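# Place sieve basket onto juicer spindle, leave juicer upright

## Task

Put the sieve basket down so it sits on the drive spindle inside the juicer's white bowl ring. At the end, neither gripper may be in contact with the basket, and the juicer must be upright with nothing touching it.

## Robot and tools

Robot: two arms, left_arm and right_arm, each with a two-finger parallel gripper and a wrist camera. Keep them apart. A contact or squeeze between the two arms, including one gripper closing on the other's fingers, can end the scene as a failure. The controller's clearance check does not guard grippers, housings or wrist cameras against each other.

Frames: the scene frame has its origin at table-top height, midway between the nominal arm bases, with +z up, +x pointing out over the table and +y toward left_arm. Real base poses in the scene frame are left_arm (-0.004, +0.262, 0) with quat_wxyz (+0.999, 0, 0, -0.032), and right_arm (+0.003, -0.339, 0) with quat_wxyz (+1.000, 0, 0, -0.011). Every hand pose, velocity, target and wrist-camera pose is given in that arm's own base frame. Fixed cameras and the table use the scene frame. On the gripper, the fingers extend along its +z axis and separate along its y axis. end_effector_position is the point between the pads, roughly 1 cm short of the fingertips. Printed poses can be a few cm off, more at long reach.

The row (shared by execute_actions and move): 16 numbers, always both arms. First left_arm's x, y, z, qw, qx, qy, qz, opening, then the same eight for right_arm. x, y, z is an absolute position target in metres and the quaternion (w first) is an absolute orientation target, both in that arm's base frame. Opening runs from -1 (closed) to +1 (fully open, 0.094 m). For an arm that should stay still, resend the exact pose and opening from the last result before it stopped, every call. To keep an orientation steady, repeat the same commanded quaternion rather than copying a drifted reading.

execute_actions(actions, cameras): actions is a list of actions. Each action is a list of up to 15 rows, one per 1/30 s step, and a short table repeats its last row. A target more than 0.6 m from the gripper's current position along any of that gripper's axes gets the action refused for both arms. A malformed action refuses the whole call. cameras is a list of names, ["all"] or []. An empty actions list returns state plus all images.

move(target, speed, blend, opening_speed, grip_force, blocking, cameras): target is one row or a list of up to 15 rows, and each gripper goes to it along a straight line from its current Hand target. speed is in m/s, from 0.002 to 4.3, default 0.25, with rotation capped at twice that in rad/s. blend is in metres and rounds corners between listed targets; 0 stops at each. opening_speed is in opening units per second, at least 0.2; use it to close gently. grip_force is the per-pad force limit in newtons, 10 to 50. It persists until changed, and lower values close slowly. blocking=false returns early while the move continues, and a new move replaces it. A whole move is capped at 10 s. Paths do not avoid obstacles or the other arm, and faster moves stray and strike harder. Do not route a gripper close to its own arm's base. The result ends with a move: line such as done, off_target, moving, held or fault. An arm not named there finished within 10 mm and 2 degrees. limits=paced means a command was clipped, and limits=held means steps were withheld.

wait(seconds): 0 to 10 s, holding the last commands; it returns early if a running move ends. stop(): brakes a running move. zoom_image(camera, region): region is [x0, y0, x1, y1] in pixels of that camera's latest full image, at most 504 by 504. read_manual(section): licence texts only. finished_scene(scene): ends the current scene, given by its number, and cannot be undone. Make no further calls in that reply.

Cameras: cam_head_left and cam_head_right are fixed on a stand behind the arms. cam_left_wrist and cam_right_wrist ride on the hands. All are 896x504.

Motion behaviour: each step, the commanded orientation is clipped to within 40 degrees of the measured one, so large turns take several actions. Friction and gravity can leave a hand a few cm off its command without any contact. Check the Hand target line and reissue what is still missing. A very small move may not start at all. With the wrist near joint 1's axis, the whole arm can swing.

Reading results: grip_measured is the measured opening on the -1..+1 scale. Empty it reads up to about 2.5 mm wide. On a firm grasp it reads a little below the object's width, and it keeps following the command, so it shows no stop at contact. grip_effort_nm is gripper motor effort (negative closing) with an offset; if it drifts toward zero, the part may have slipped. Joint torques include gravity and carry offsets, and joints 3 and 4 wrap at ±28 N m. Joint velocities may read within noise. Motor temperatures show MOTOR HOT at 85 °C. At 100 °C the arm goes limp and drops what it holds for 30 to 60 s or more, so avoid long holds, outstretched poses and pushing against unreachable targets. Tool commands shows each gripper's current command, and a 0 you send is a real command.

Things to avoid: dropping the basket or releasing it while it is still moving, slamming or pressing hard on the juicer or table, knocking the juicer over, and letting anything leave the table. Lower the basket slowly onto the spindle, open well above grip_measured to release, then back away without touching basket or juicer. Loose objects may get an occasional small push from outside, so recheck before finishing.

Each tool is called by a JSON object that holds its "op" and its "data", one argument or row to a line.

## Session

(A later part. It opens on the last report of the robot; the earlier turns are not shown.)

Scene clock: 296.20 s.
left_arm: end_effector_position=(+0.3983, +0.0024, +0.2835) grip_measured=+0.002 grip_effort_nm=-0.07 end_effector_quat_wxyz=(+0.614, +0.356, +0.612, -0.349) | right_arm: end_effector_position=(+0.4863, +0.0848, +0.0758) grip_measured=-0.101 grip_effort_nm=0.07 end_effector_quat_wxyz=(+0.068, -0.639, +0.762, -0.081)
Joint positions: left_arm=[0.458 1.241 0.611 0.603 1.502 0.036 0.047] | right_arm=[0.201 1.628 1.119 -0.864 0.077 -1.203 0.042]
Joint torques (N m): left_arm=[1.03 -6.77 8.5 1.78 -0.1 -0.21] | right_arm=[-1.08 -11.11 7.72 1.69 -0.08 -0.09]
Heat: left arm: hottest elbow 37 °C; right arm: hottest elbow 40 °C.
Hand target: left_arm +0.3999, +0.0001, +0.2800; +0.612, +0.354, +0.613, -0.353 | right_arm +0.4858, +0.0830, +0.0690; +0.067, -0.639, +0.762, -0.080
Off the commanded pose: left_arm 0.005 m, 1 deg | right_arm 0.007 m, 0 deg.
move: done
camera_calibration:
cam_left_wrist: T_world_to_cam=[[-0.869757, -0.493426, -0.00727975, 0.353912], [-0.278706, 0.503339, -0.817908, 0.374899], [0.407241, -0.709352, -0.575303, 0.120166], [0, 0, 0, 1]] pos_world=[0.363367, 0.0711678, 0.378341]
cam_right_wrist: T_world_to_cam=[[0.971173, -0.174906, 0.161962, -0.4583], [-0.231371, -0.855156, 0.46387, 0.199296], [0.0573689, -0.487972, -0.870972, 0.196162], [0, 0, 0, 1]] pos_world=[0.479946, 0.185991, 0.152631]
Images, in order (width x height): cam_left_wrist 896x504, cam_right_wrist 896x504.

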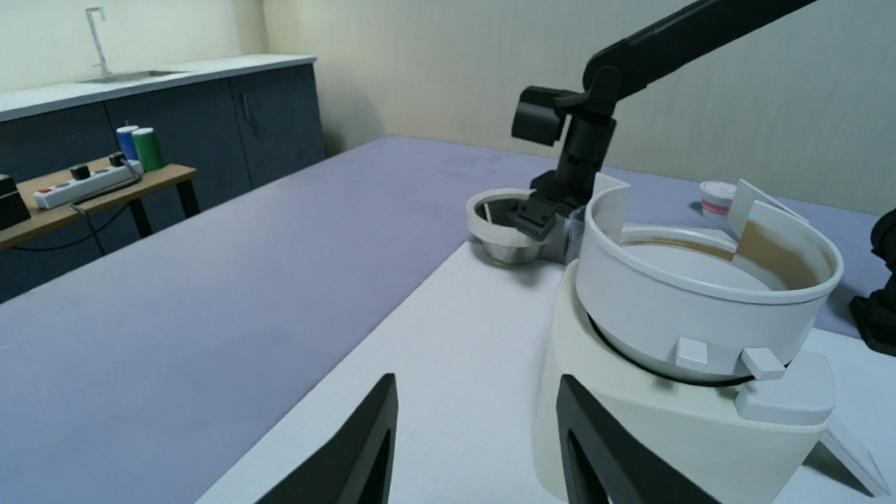

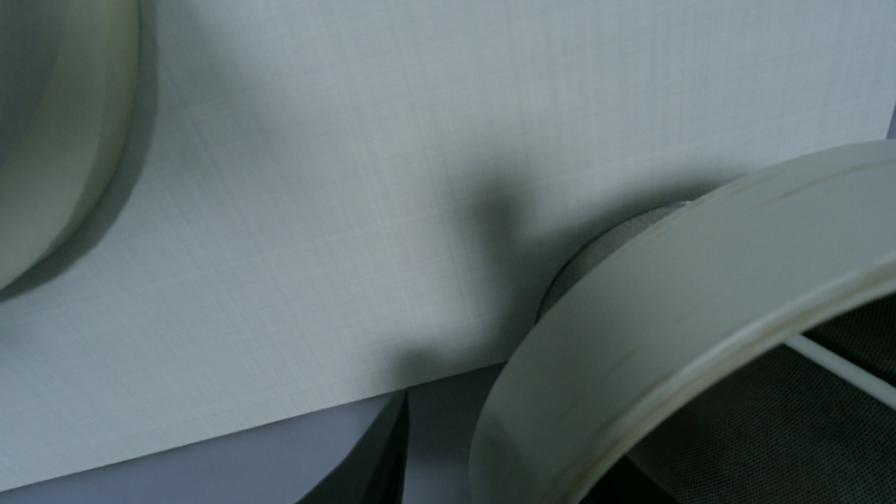

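{"op": "move", "data": {
  "target": [
    [0.40,0.0,0.28,0.612,0.3536,0.612,-0.3536,0,0.491,0.083,0.071,0.0672,-0.6393,0.7618,-0.0801,-0.1],
    [0.40,0.0,0.28,0.612,0.3536,0.612,-0.3536,0,0.491,0.083,0.071,0.0672,-0.6393,0.7618,-0.0801,-0.75],
    [0.40,0.0,0.28,0.612,0.3536,0.612,-0.3536,0,0.491,0.083,0.074,0.0672,-0.6393,0.7618,-0.0801,-1],
    [0.40,0.0,0.28,0.612,0.3536,0.612,-0.3536,0,0.47,0.10,0.29,0.0672,-0.6393,0.7618,-0.0801,-1]
  ],
  "speed": 0.15,
  "opening_speed": 0.6,
  "cameras": ["cam_right_wrist","cam_left_wrist","cam_head_left"]
}}

{"op": "zoom_image", "data": {
  "camera": "cam_left_wrist",
  "region": [420, 0, 720, 240]
}}

Scene clock: 308.83 s.
left_arm: end_effector_position=(+0.3983, +0.0024, +0.2835) grip_measured=+0.002 grip_effort_nm=-0.07 end_effector_quat_wxyz=(+0.614, +0.356, +0.612, -0.349) | right_arm: end_effector_position=(+0.4536, +0.0912, +0.2515) grip_measured=-0.648 grip_effort_nm=-1.03 end_effector_quat_wxyz=(+0.032, -0.643, +0.763, -0.060)
Joint positions: left_arm=[0.458 1.241 0.611 0.603 1.502 0.035 0.047] | right_arm=[0.229 1.475 1.432 -1.416 0.078 -1.176 0.017]
Joint torques (N m): left_arm=[1.55 -7.12 8.68 1.57 -0.11 -0.15] | right_arm=[0.21 -11.69 16.29 0.31 0.15 0.07]
Heat: left arm: hottest elbow 37 °C; right arm: hottest elbow 40 °C.
Hand target: left_arm +0.3999, +0.0001, +0.2801; +0.612, +0.354, +0.613, -0.353 | right_arm +0.4674, +0.0994, +0.2897; +0.068, -0.639, +0.762, -0.080
Off the commanded pose: left_arm 0.005 m, 1 deg | right_arm 0.043 m, 5 deg.
move: off_target (right_arm)
camera_calibration:
cam_left_wrist: T_world_to_cam=[[-0.869773, -0.493408, -0.00659591, 0.353657], [-0.279165, 0.503042, -0.817934, 0.375096], [0.406894, -0.709575, -0.575274, 0.120296], [0, 0, 0, 1]] pos_world=[0.363367, 0.0711677, 0.37834]
cam_right_wrist: T_world_to_cam=[[0.981492, -0.171755, 0.0847022, -0.439396], [-0.191057, -0.847972, 0.494409, 0.0889861], [-0.0130919, -0.501441, -0.865093, 0.385914], [0, 0, 0, 1]] pos_world=[0.453317, 0.193502, 0.327073]
Images, in order (width x height): cam_head_left 896x504, cam_left_wrist 896x504, cam_right_wrist 896x504.

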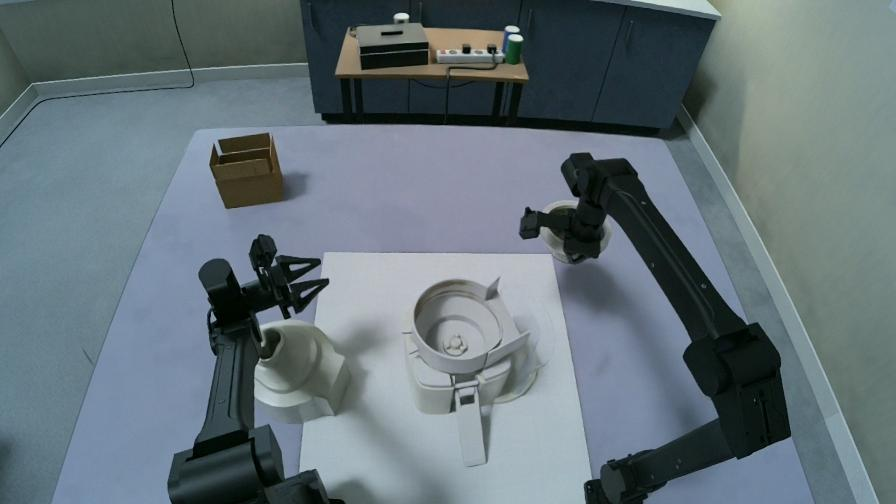

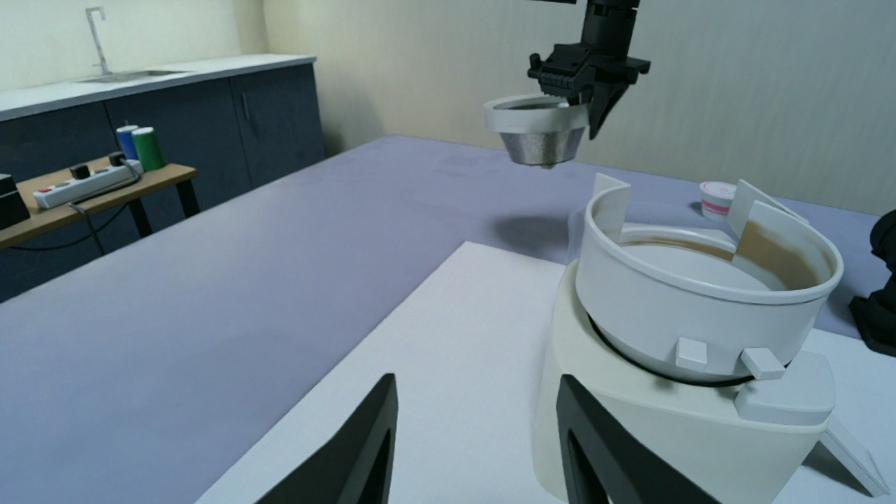

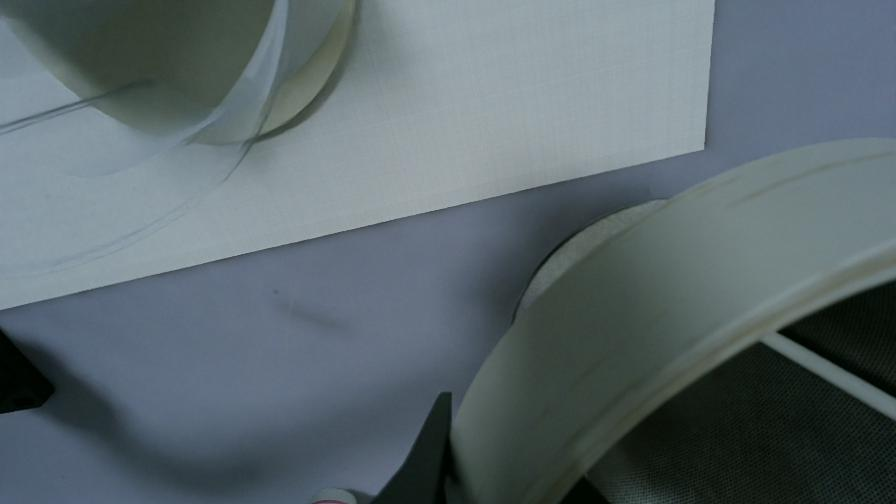

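Scaled by 1.680 from the camera's 896x504 image, which has a finer 1280x720 frame.

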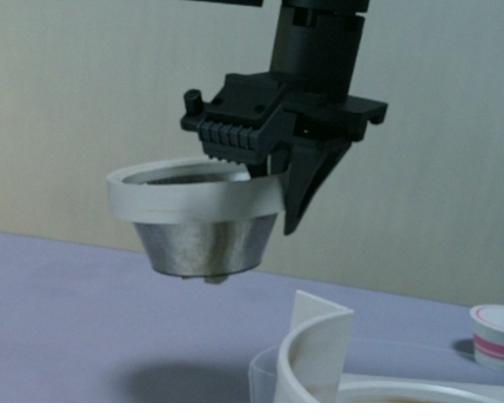

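{"op": "move", "data": {
  "target": [
    [0.40,0.0,0.28,0.612,0.3536,0.612,-0.3536,0,0.40,0.15,0.36,0.0672,-0.6393,0.7618,-0.0801,-1],
    [0.40,0.0,0.28,0.612,0.3536,0.612,-0.3536,0,0.243,0.301,0.36,0.0905,-0.8612,0.4973,-0.0522,-1]
  ],
  "speed": 0.2,
  "blend": 0.05,
  "cameras": ["all"]
}}

{"op": "zoom_image", "data": {
  "camera": "cam_left_wrist",
  "region": [540, 0, 896, 400]
}}

{"op": "zoom_image", "data": {
  "camera": "cam_head_left",
  "region": [350, 200, 600, 420]
}}

Scene clock: 320.83 s.
left_arm: end_effector_position=(+0.3983, +0.0024, +0.2835) grip_measured=+0.002 grip_effort_nm=-0.07 end_effector_quat_wxyz=(+0.614, +0.356, +0.612, -0.349) | right_arm: end_effector_position=(+0.2472, +0.3023, +0.3477) grip_measured=-0.648 grip_effort_nm=-1.03 end_effector_quat_wxyz=(-0.078, +0.858, -0.506, +0.050)
Joint positions: left_arm=[0.458 1.241 0.611 0.603 1.502 0.035 0.047] | right_arm=[0.922 1.273 1.481 -1.613 0.08 -1.161 0.017]
Joint torques (N m): left_arm=[1.08 -7.18 8.38 1.69 -0.14 -0.17] | right_arm=[-0.15 -9.23 10.71 0.68 -0.02 -0.16]
Heat: left arm: hottest elbow 37 °C; right arm: hottest elbow 41 °C.
Hand target: left_arm +0.3999, +0.0001, +0.2801; +0.612, +0.354, +0.613, -0.353 | right_arm +0.2430, +0.3008, +0.3597; -0.090, +0.861, -0.498, +0.052
Off the commanded pose: left_arm 0.005 m, 1 deg | right_arm 0.013 m, 2 deg.
move: off_target (right_arm)
camera_calibration:
cam_left_wrist: T_world_to_cam=[[-0.869773, -0.493408, -0.00659591, 0.353657], [-0.279165, 0.503042, -0.817934, 0.375096], [0.406894, -0.709575, -0.575274, 0.120296], [0, 0, 0, 1]] pos_world=[0.363367, 0.0711677, 0.37834]
cam_right_wrist: T_world_to_cam=[[0.86845, 0.476741, 0.136063, -0.394695], [0.366403, -0.802061, 0.471643, 0.0373626], [0.333982, -0.359744, -0.871229, 0.445811], [0, 0, 0, 1]] pos_world=[0.18019, 0.378512, 0.424485]

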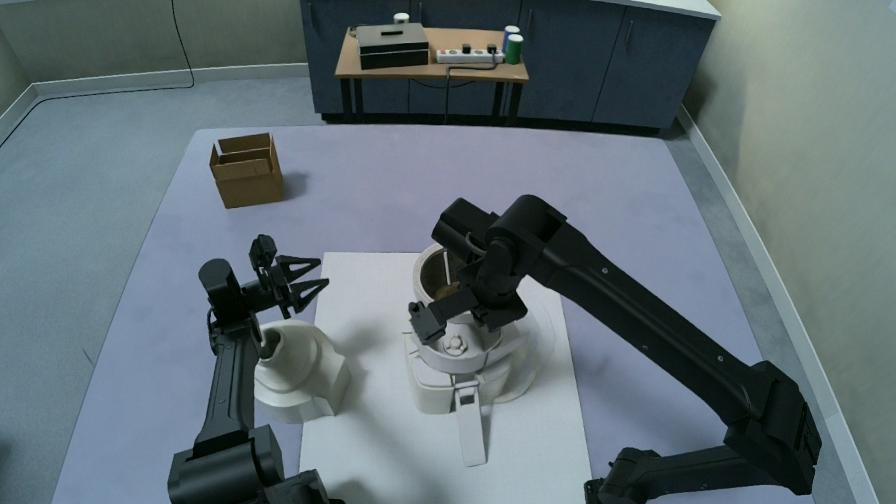

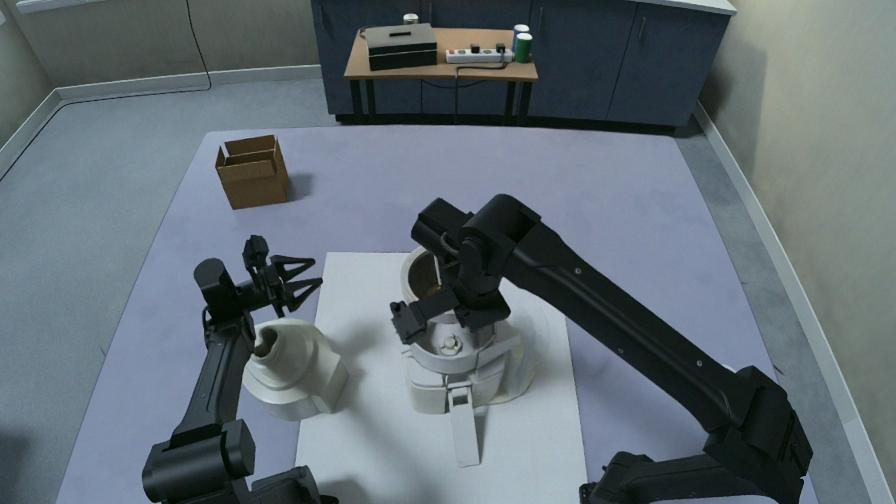

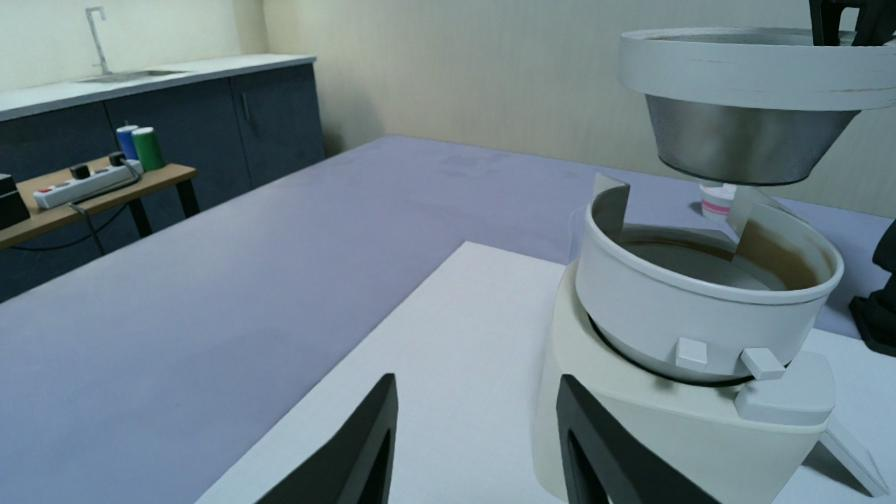

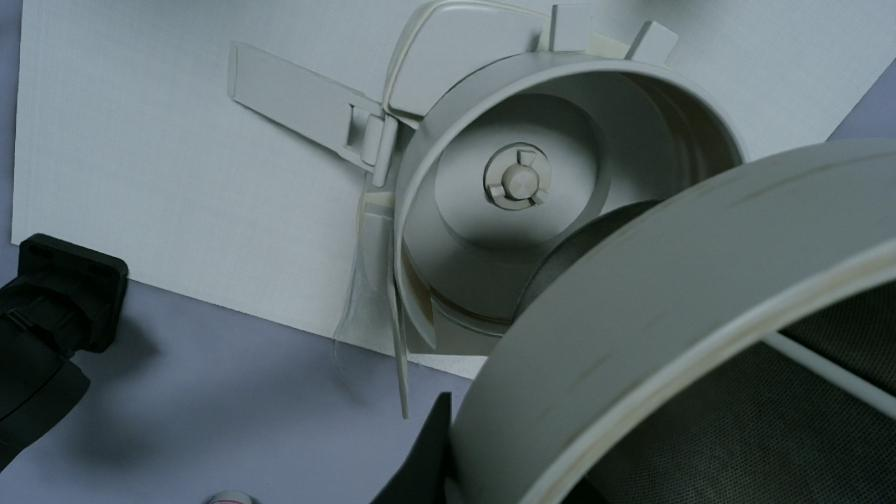

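Scaled by 1.260 from the camera's 896x504 image, which has a finer 1280x720 frame.

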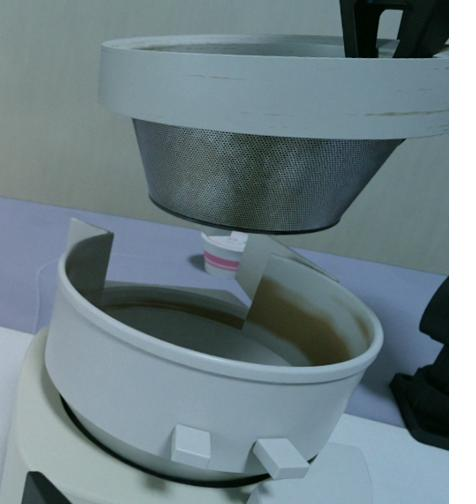

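Scaled by 2.016 from the camera's 896x504 image, which has a finer 1280x720 frame.

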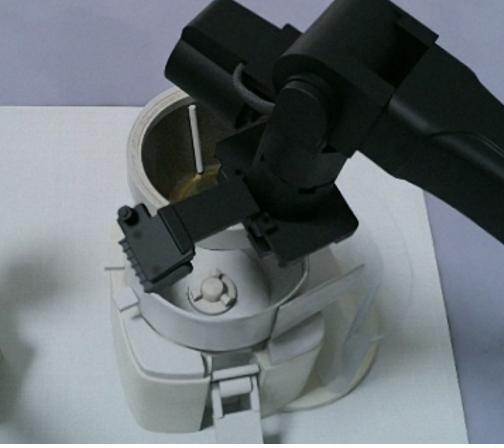

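{"op": "move", "data": {
  "target": [0.40,0.0,0.28,0.612,0.3536,0.612,-0.3536,0,0.240,0.291,0.272,0.0905,-0.8612,0.4973,-0.0522,-1],
  "speed": 0.1,
  "cameras": ["cam_left_wrist","cam_right_wrist","cam_head_left"]
}}

{"op": "zoom_image", "data": {
  "camera": "cam_left_wrist",
  "region": [540, 60, 896, 400]
}}

{"op": "zoom_image", "data": {
  "camera": "cam_head_left",
  "region": [350, 200, 600, 420]
}}

Scene clock: 345.50 s.
left_arm: end_effector_position=(+0.3983, +0.0024, +0.2835) grip_measured=+0.002 grip_effort_nm=-0.07 end_effector_quat_wxyz=(+0.614, +0.356, +0.612, -0.349) | right_arm: end_effector_position=(+0.2386, +0.2910, +0.2650) grip_measured=-0.648 grip_effort_nm=-1.03 end_effector_quat_wxyz=(-0.072, +0.861, -0.501, +0.049)
Joint positions: left_arm=[0.458 1.241 0.611 0.603 1.502 0.035 0.047] | right_arm=[0.922 1.221 1.221 -1.415 0.08 -1.171 0.017]
Joint torques (N m): left_arm=[0.67 -6.59 8.54 1.89 -0.09 -0.21] | right_arm=[-0.73 -8.53 9.43 1.74 -0.05 -0.15]
Heat: left arm: hottest elbow 37 °C; right arm: hottest elbow 41 °C.
Hand target: left_arm +0.3999, +0.0001, +0.2801; +0.612, +0.354, +0.613, -0.353 | right_arm +0.2400, +0.2909, +0.2720; -0.090, +0.861, -0.497, +0.052
Off the commanded pose: left_arm 0.005 m, 1 deg | right_arm 0.007 m, 2 deg.
move: done
camera_calibration:
cam_left_wrist: T_world_to_cam=[[-0.869773, -0.493408, -0.00659591, 0.353657], [-0.279165, 0.503042, -0.817934, 0.375096], [0.406894, -0.709575, -0.575274, 0.120296], [0, 0, 0, 1]] pos_world=[0.363367, 0.0711677, 0.37834]
cam_right_wrist: T_world_to_cam=[[0.864412, 0.486947, 0.125201, -0.369799], [0.377471, -0.793017, 0.478162, 0.0634074], [0.332126, -0.366069, -0.869302, 0.374347], [0, 0, 0, 1]] pos_world=[0.171394, 0.367392, 0.341401]
Images, in order (width x height): cam_head_left 896x504, cam_left_wrist 896x504, cam_right_wrist 896x504.

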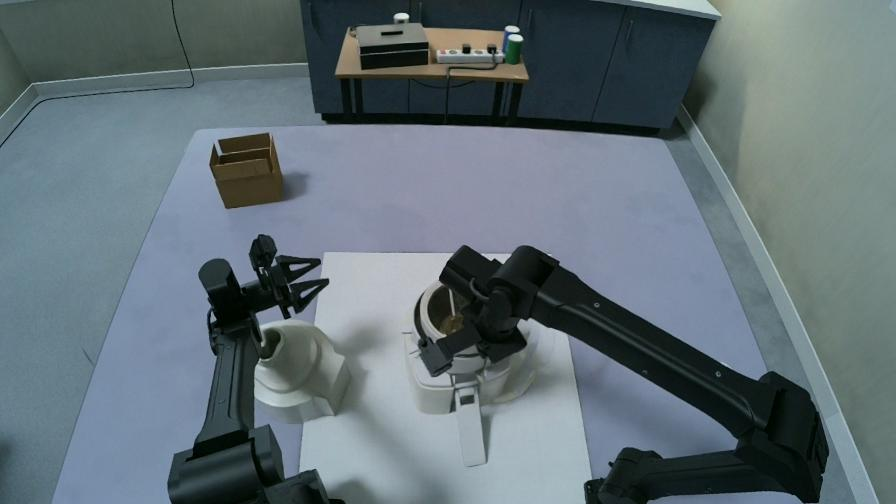

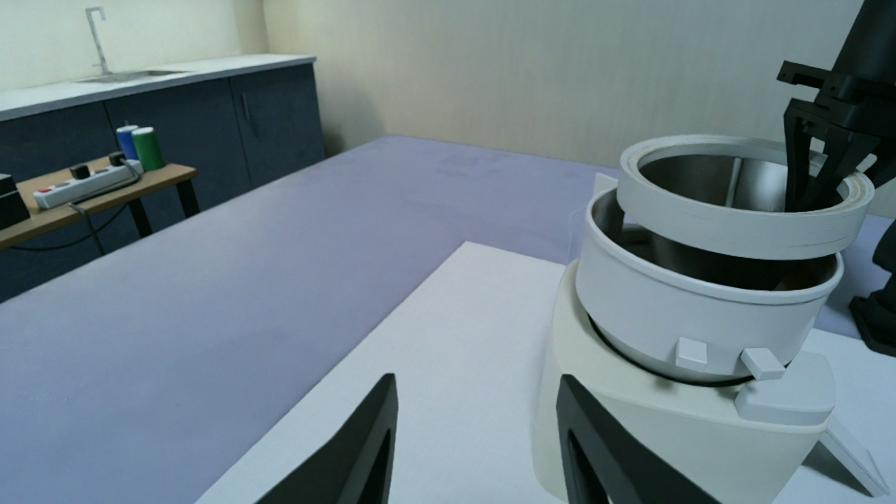

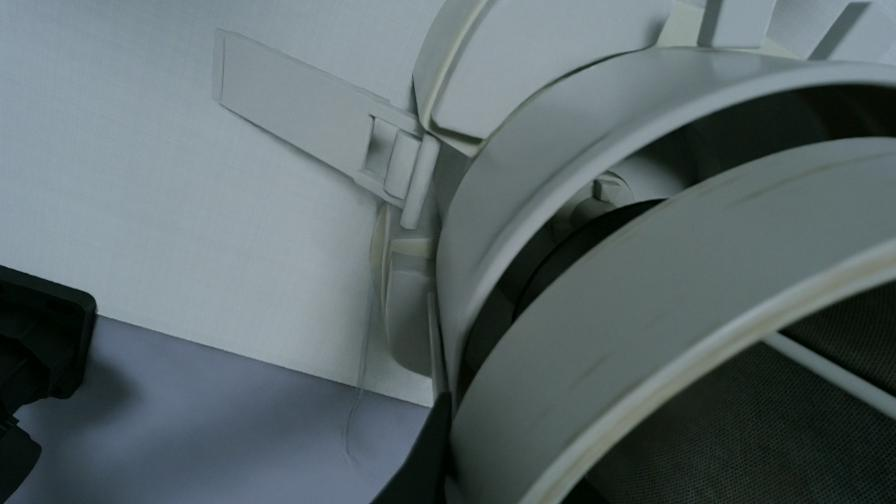

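Scaled by 1.416 from the camera's 896x504 image, which has a finer 1280x720 frame.

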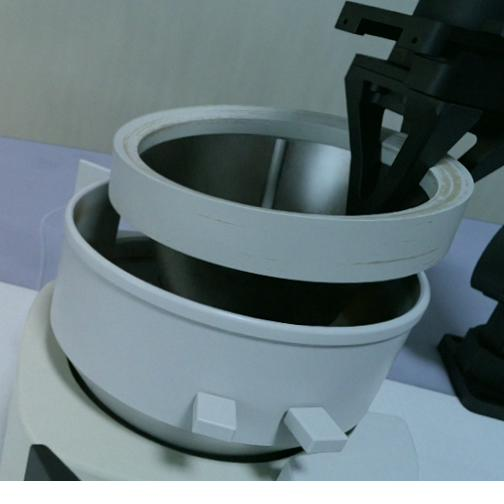

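Scaled by 2.016 from the camera's 896x504 image, which has a finer 1280x720 frame.

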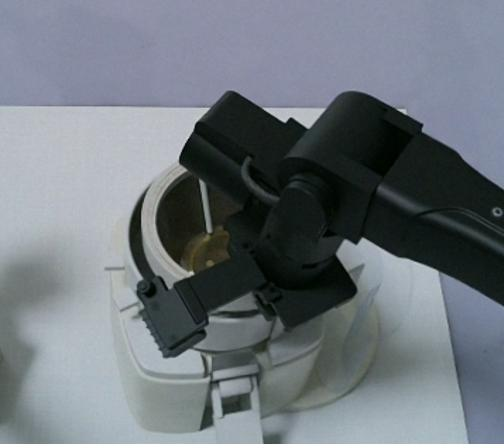

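{"op": "move", "data": {
  "target": [
    [0.40,0.0,0.28,0.612,0.3536,0.612,-0.3536,0,0.249,0.295,0.272,0.0905,-0.8612,0.4973,-0.0522,-1],
    [0.40,0.0,0.28,0.612,0.3536,0.612,-0.3536,0,0.249,0.295,0.25,0.0905,-0.8612,0.4973,-0.0522,-1]
  ],
  "speed": 0.06,
  "cameras": ["cam_left_wrist","cam_right_wrist","cam_head_left"]
}}

{"op": "zoom_image", "data": {
  "camera": "cam_left_wrist",
  "region": [540, 60, 896, 400]
}}

Scene clock: 362.43 s.
left_arm: end_effector_position=(+0.3983, +0.0024, +0.2835) grip_measured=+0.002 grip_effort_nm=-0.07 end_effector_quat_wxyz=(+0.614, +0.356, +0.612, -0.349) | right_arm: end_effector_position=(+0.2461, +0.2970, +0.2548) grip_measured=-0.648 grip_effort_nm=-1.03 end_effector_quat_wxyz=(-0.091, +0.861, -0.498, +0.052)
Joint positions: left_arm=[0.458 1.241 0.611 0.603 1.502 0.035 0.047] | right_arm=[0.916 1.221 1.19 -1.345 0.079 -1.185 0.017]
Joint torques (N m): left_arm=[1.55 -6.3 8.79 1.96 -0.08 -0.17] | right_arm=[-1.79 -7.18 8.8 1.57 -0.12 -0.15]
Heat: left arm: hottest elbow 37 °C; right arm: hottest elbow 42 °C.
Hand target: left_arm +0.3999, +0.0001, +0.2801; +0.612, +0.354, +0.613, -0.353 | right_arm +0.2489, +0.2950, +0.2500; -0.090, +0.861, -0.497, +0.052
Off the commanded pose: left_arm 0.005 m, 1 deg | right_arm 0.006 m, 0 deg.
move: done
camera_calibration:
cam_left_wrist: T_world_to_cam=[[-0.869773, -0.493408, -0.00659591, 0.353657], [-0.279165, 0.503042, -0.817934, 0.375096], [0.406894, -0.709575, -0.575274, 0.120296], [0, 0, 0, 1]] pos_world=[0.363367, 0.0711677, 0.37834]
cam_right_wrist: T_world_to_cam=[[0.85743, 0.488909, 0.160568, -0.385704], [0.371811, -0.804299, 0.463529, 0.0787644], [0.355768, -0.337743, -0.871412, 0.351514], [0, 0, 0, 1]] pos_world=[0.176371, 0.370646, 0.331735]
Images, in order (width x height): cam_head_left 896x504, cam_left_wrist 896x504, cam_right_wrist 896x504.

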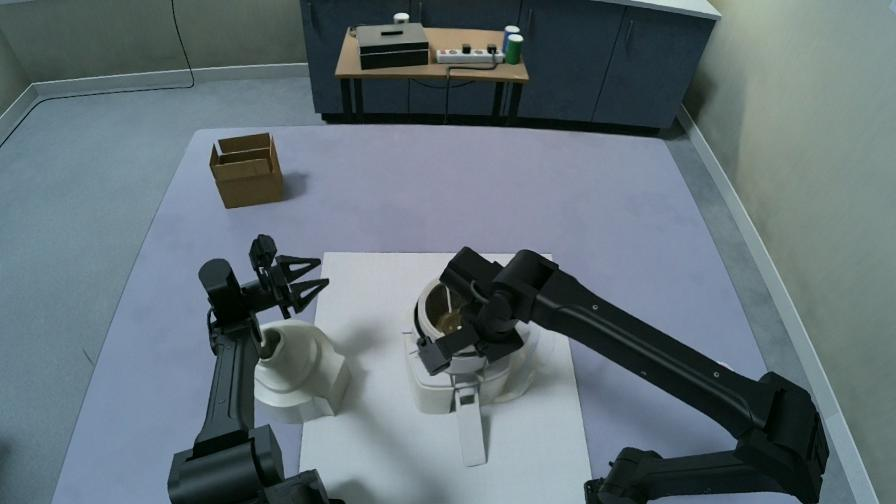

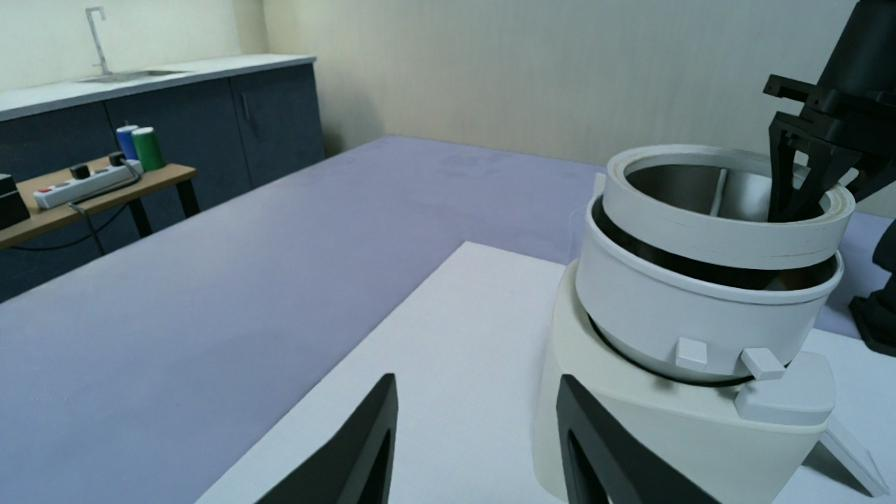

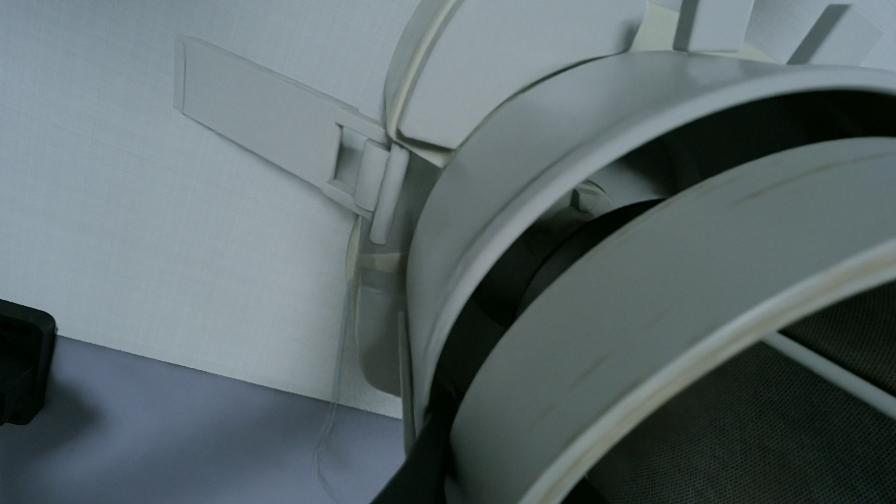

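Scaled by 1.416 from the camera's 896x504 image, which has a finer 1280x720 frame.

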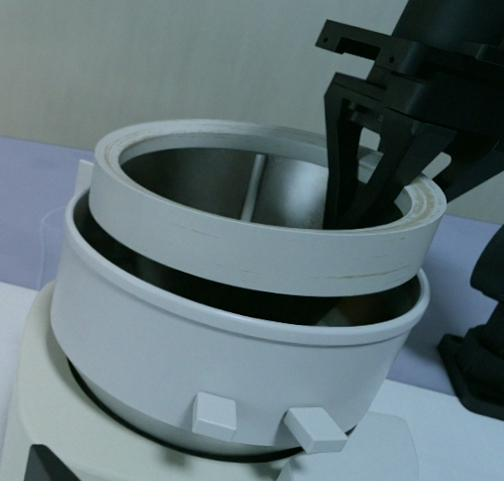

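{"op": "move", "data": {
  "target": [
    [0.40,0.0,0.28,0.612,0.3536,0.612,-0.3536,0,0.251,0.293,0.225,0.0905,-0.8612,0.4973,-0.0522,-1]
  ],
  "speed": 0.05,
  "cameras": ["cam_left_wrist","cam_right_wrist"]
}}

{"op": "zoom_image", "data": {
  "camera": "cam_left_wrist",
  "region": [540, 60, 896, 400]
}}

Scene clock: 369.10 s.
left_arm: end_effector_position=(+0.3983, +0.0024, +0.2835) grip_measured=+0.002 grip_effort_nm=-0.07 end_effector_quat_wxyz=(+0.614, +0.356, +0.612, -0.349) | right_arm: end_effector_position=(+0.2524, +0.3013, +0.2402) grip_measured=-0.649 grip_effort_nm=-1.03 end_effector_quat_wxyz=(-0.107, +0.860, -0.496, +0.055)
Joint positions: left_arm=[0.458 1.241 0.611 0.603 1.502 0.035 0.047] | right_arm=[0.91 1.221 1.147 -1.268 0.079 -1.193 0.016]
Joint torques (N m): left_arm=[1.67 -6.95 8.81 1.59 -0.08 -0.18] | right_arm=[-1.85 -6.89 7.35 1.14 -0.13 -0.16]
Motor temperatures (°C): left_arm=[25 33 37 26 24 26 27] | right_arm=[27 34 41 23 26 25 28]
Heat: left arm: hottest elbow 37 °C; right arm: hottest elbow 41 °C.
Hand target: left_arm +0.3999, +0.0001, +0.2801; +0.612, +0.354, +0.613, -0.353 | right_arm +0.2507, +0.2930, +0.2253; -0.090, +0.861, -0.497, +0.052
Off the commanded pose: left_arm 0.005 m, 1 deg | right_arm 0.017 m, 2 deg.
move: off_target (right_arm)
camera_calibration:
cam_left_wrist: T_world_to_cam=[[-0.869773, -0.493408, -0.00659591, 0.353657], [-0.279165, 0.503042, -0.817934, 0.375096], [0.406894, -0.709575, -0.575274, 0.120296], [0, 0, 0, 1]] pos_world=[0.363367, 0.0711677, 0.37834]
cam_right_wrist: T_world_to_cam=[[0.852455, 0.486642, 0.191052, -0.396204], [0.363973, -0.814759, 0.451321, 0.0945666], [0.375293, -0.315193, -0.87167, 0.326339], [0, 0, 0, 1]] pos_world=[0.180854, 0.372718, 0.317475]
Images, in order (width x height): cam_left_wrist 896x504, cam_right_wrist 896x504.

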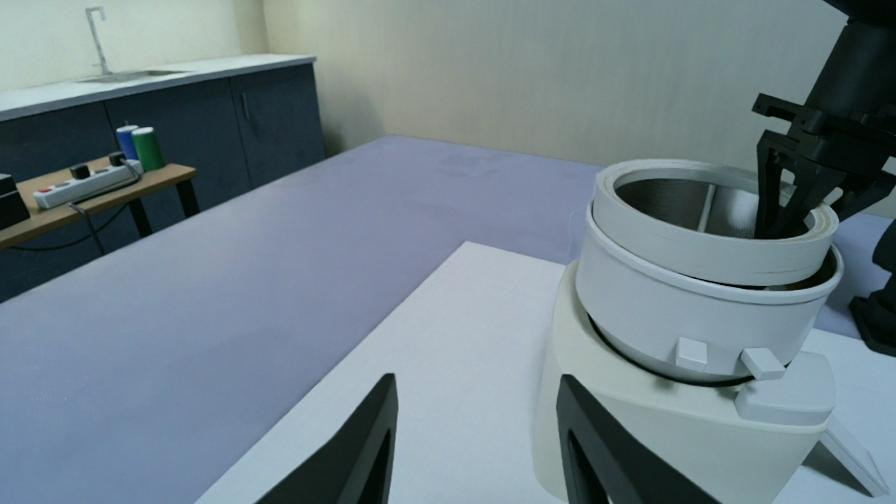

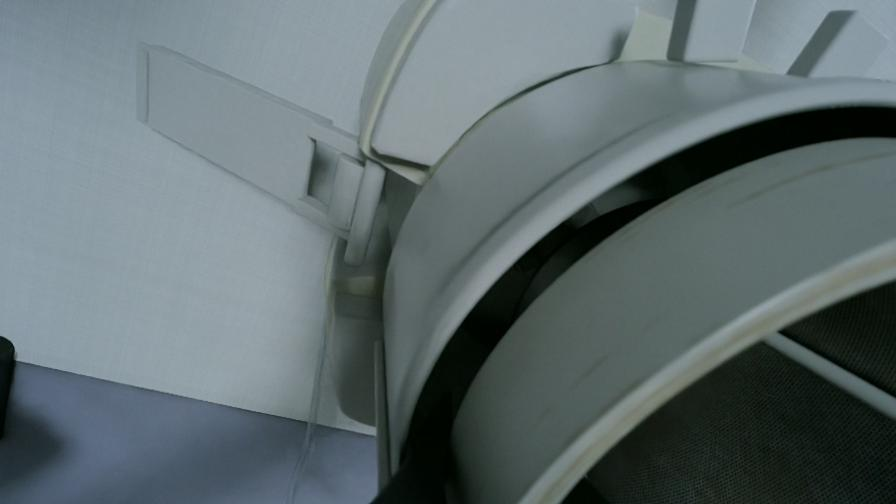

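Scaled by 1.416 from the camera's 896x504 image, which has a finer 1280x720 frame.

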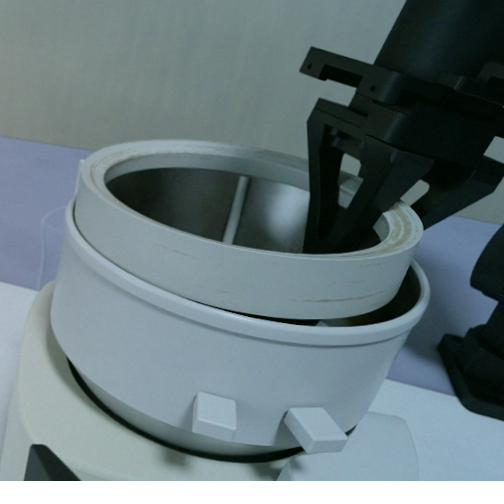

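{"op": "move", "data": {
  "target": [
    [0.40,0.0,0.28,0.612,0.3536,0.612,-0.3536,0,0.249,0.294,0.234,0.0905,-0.8612,0.4973,-0.0522,-1],
    [0.40,0.0,0.28,0.612,0.3536,0.612,-0.3536,0,0.249,0.294,0.234,0.0905,-0.8612,0.4973,-0.0522,-0.5]
  ],
  "speed": 0.05,
  "opening_speed": 0.3,
  "cameras": ["cam_left_wrist","cam_right_wrist"]
}}

{"op": "zoom_image", "data": {
  "camera": "cam_left_wrist",
  "region": [540, 60, 896, 400]
}}

Scene clock: 386.40 s.
left_arm: end_effector_position=(+0.3983, +0.0024, +0.2835) grip_measured=+0.002 grip_effort_nm=-0.07 end_effector_quat_wxyz=(+0.614, +0.356, +0.612, -0.349) | right_arm: end_effector_position=(+0.2525, +0.3012, +0.2402) grip_measured=-0.504 grip_effort_nm=0.15 end_effector_quat_wxyz=(-0.107, +0.861, -0.494, +0.056)
Joint positions: left_arm=[0.458 1.241 0.611 0.603 1.502 0.035 0.047] | right_arm=[0.91 1.221 1.147 -1.268 0.08 -1.2 0.023]
Joint torques (N m): left_arm=[0.97 -6.59 8.75 1.69 -0.1 -0.16] | right_arm=[-0.85 -7.18 9.18 0.17 -0.13 0]
Heat: left arm: hottest elbow 37 °C; right arm: hottest elbow 40 °C.
Hand target: left_arm +0.3999, +0.0001, +0.2801; +0.612, +0.354, +0.613, -0.353 | right_arm +0.2490, +0.2941, +0.2341; -0.090, +0.861, -0.497, +0.052
Off the commanded pose: left_arm 0.005 m, 1 deg | right_arm 0.010 m, 2 deg.
move: done
camera_calibration:
cam_left_wrist: T_world_to_cam=[[-0.869773, -0.493408, -0.00659591, 0.353657], [-0.279165, 0.503042, -0.817934, 0.375096], [0.406894, -0.709575, -0.575274, 0.120296], [0, 0, 0, 1]] pos_world=[0.363367, 0.0711677, 0.37834]
cam_right_wrist: T_world_to_cam=[[0.848954, 0.492564, 0.191461, -0.397267], [0.368603, -0.81153, 0.453377, 0.0919383], [0.378694, -0.314323, -0.870513, 0.324857], [0, 0, 0, 1]] pos_world=[0.180352, 0.3724, 0.317171]
Images, in order (width x height): cam_left_wrist 896x504, cam_right_wrist 896x504.

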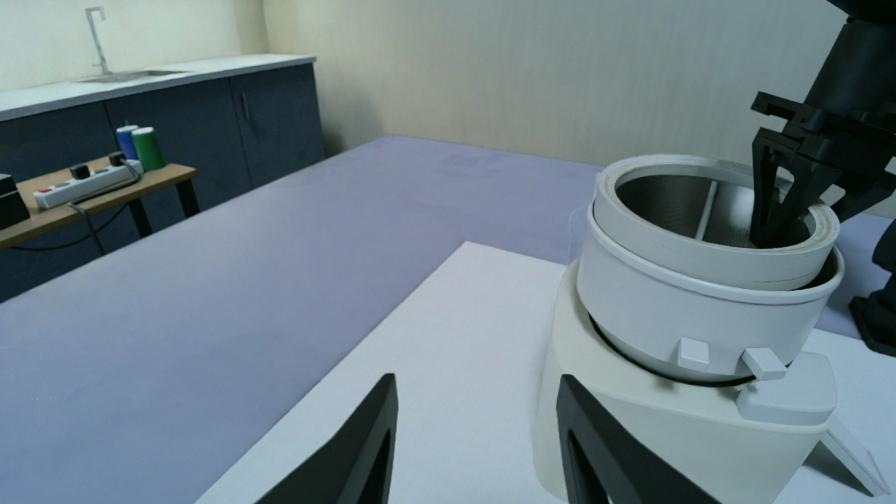

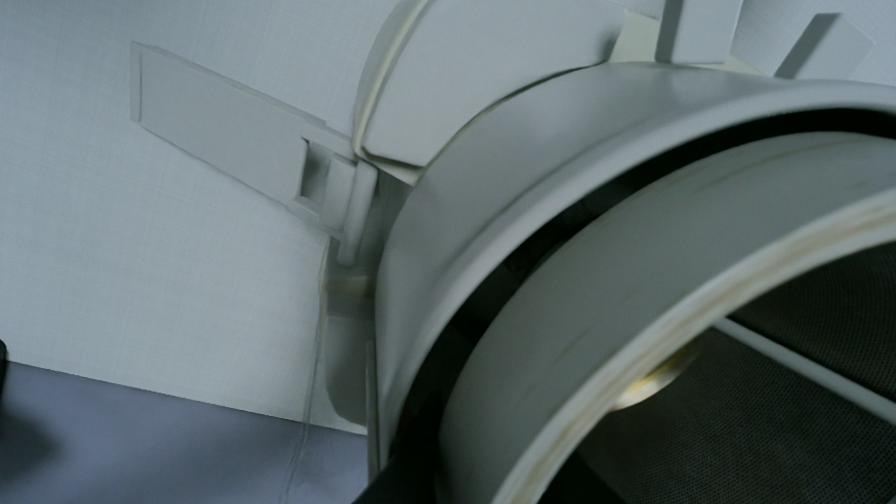

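Scaled by 1.416 from the camera's 896x504 image, which has a finer 1280x720 frame.

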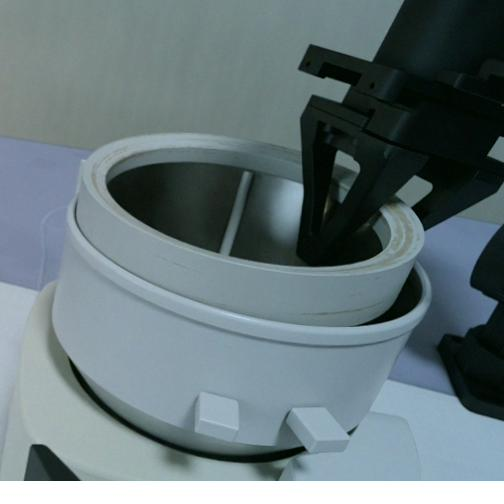

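{"op": "move", "data": {
  "target": [
    [0.40,0.0,0.28,0.612,0.3536,0.612,-0.3536,0,0.249,0.296,0.255,0.0905,-0.8612,0.4973,-0.0522,-0.5],
    [0.40,0.0,0.28,0.612,0.3536,0.612,-0.3536,0,0.22,0.27,0.37,0.0905,-0.8612,0.4973,-0.0522,-0.5]
  ],
  "speed": 0.08,
  "blend": 0.01,
  "cameras": ["all"]
}}

{"op": "zoom_image", "data": {
  "camera": "cam_left_wrist",
  "region": [540, 60, 896, 400]
}}

{"op": "zoom_image", "data": {
  "camera": "cam_head_left",
  "region": [350, 220, 600, 420]
}}

Scene clock: 395.23 s.
left_arm: end_effector_position=(+0.3983, +0.0024, +0.2835) grip_measured=+0.002 grip_effort_nm=-0.07 end_effector_quat_wxyz=(+0.614, +0.356, +0.612, -0.349) | right_arm: end_effector_position=(+0.2192, +0.2615, +0.3401) grip_measured=-0.498 grip_effort_nm=-0.08 end_effector_quat_wxyz=(-0.060, +0.864, -0.498, +0.049)
Joint positions: left_arm=[0.458 1.241 0.611 0.603 1.502 0.035 0.047] | right_arm=[0.916 1.165 1.376 -1.65 0.081 -1.186 0.024]
Joint torques (N m): left_arm=[1.03 -7.41 8.4 1.83 -0.15 -0.18] | right_arm=[1.03 -6.65 15.19 0.57 0 0.07]
Heat: left arm: hottest elbow 37 °C; right arm: hottest elbow 40 °C.
Hand target: left_arm +0.3999, +0.0001, +0.2801; +0.612, +0.354, +0.613, -0.353 | right_arm +0.2193, +0.2687, +0.3692; -0.091, +0.861, -0.497, +0.052
Off the commanded pose: left_arm 0.005 m, 1 deg | right_arm 0.031 m, 4 deg.
move: off_target (right_arm)
camera_calibration:
cam_left_wrist: T_world_to_cam=[[-0.869773, -0.493408, -0.00659591, 0.353657], [-0.279165, 0.503042, -0.817934, 0.375096], [0.406894, -0.709575, -0.575274, 0.120296], [0, 0, 0, 1]] pos_world=[0.363367, 0.0711677, 0.37834]
cam_right_wrist: T_world_to_cam=[[0.861859, 0.496369, 0.104003, -0.342629], [0.389902, -0.779666, 0.489997, 0.00116694], [0.324307, -0.381758, -0.865498, 0.439829], [0, 0, 0, 1]] pos_world=[0.152204, 0.338888, 0.415733]

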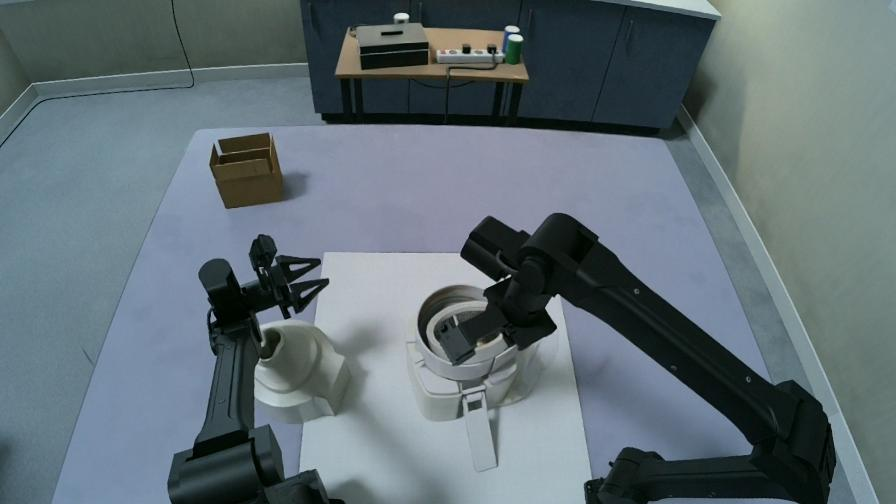

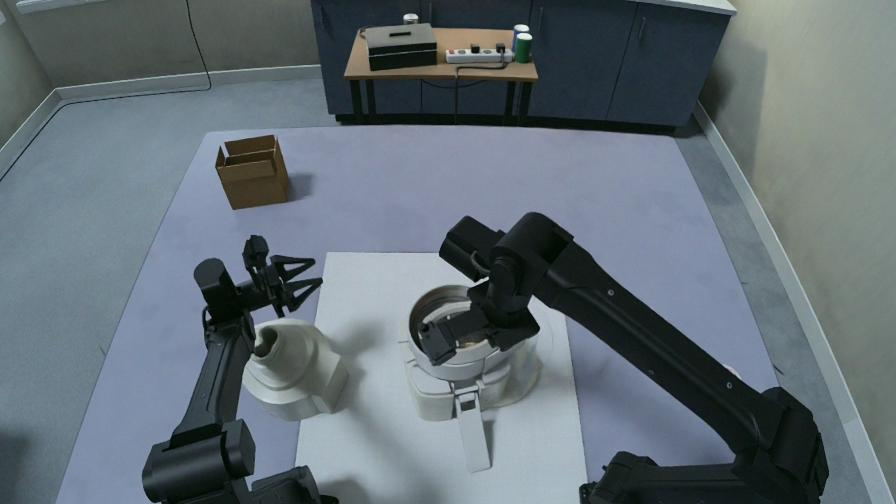

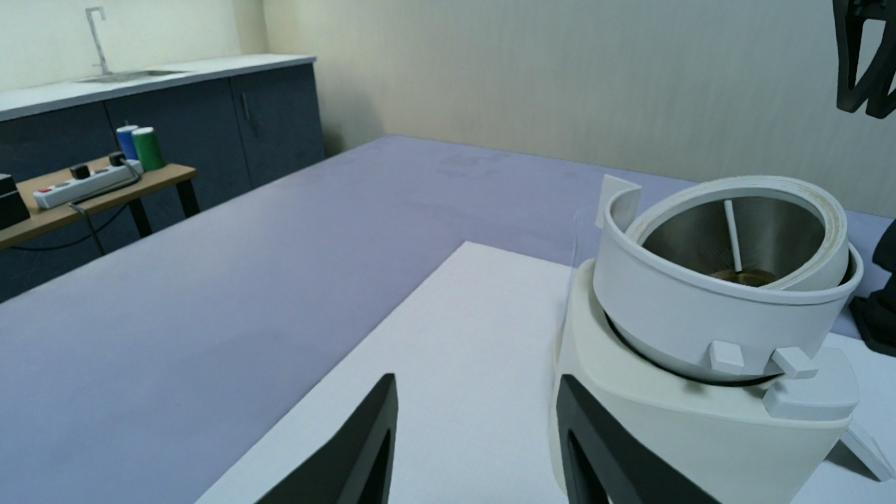

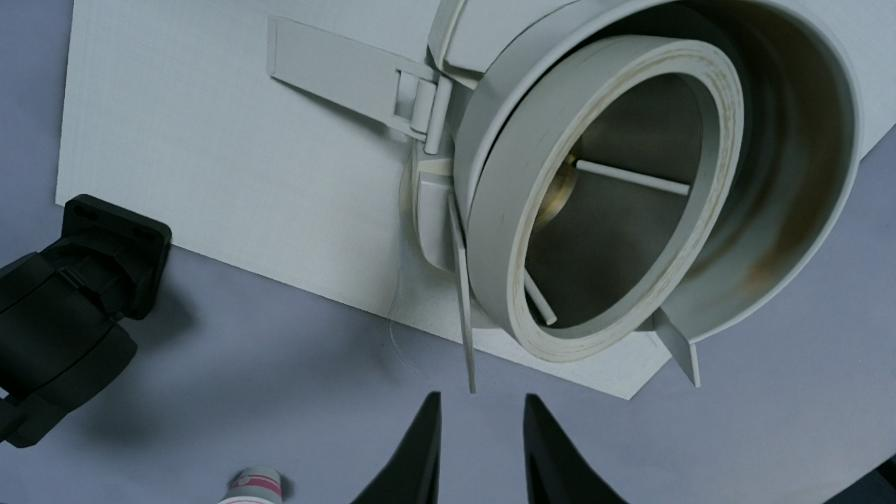

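Scaled by 1.416 from the camera's 896x504 image, which has a finer 1280x720 frame.

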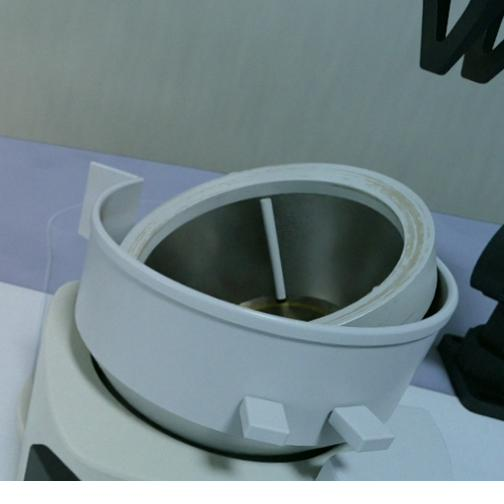

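Scaled by 2.016 from the camera's 896x504 image, which has a finer 1280x720 frame.

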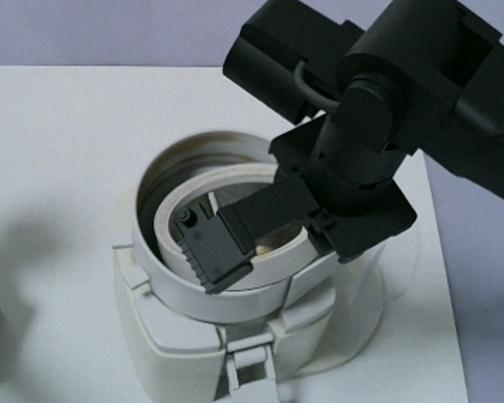

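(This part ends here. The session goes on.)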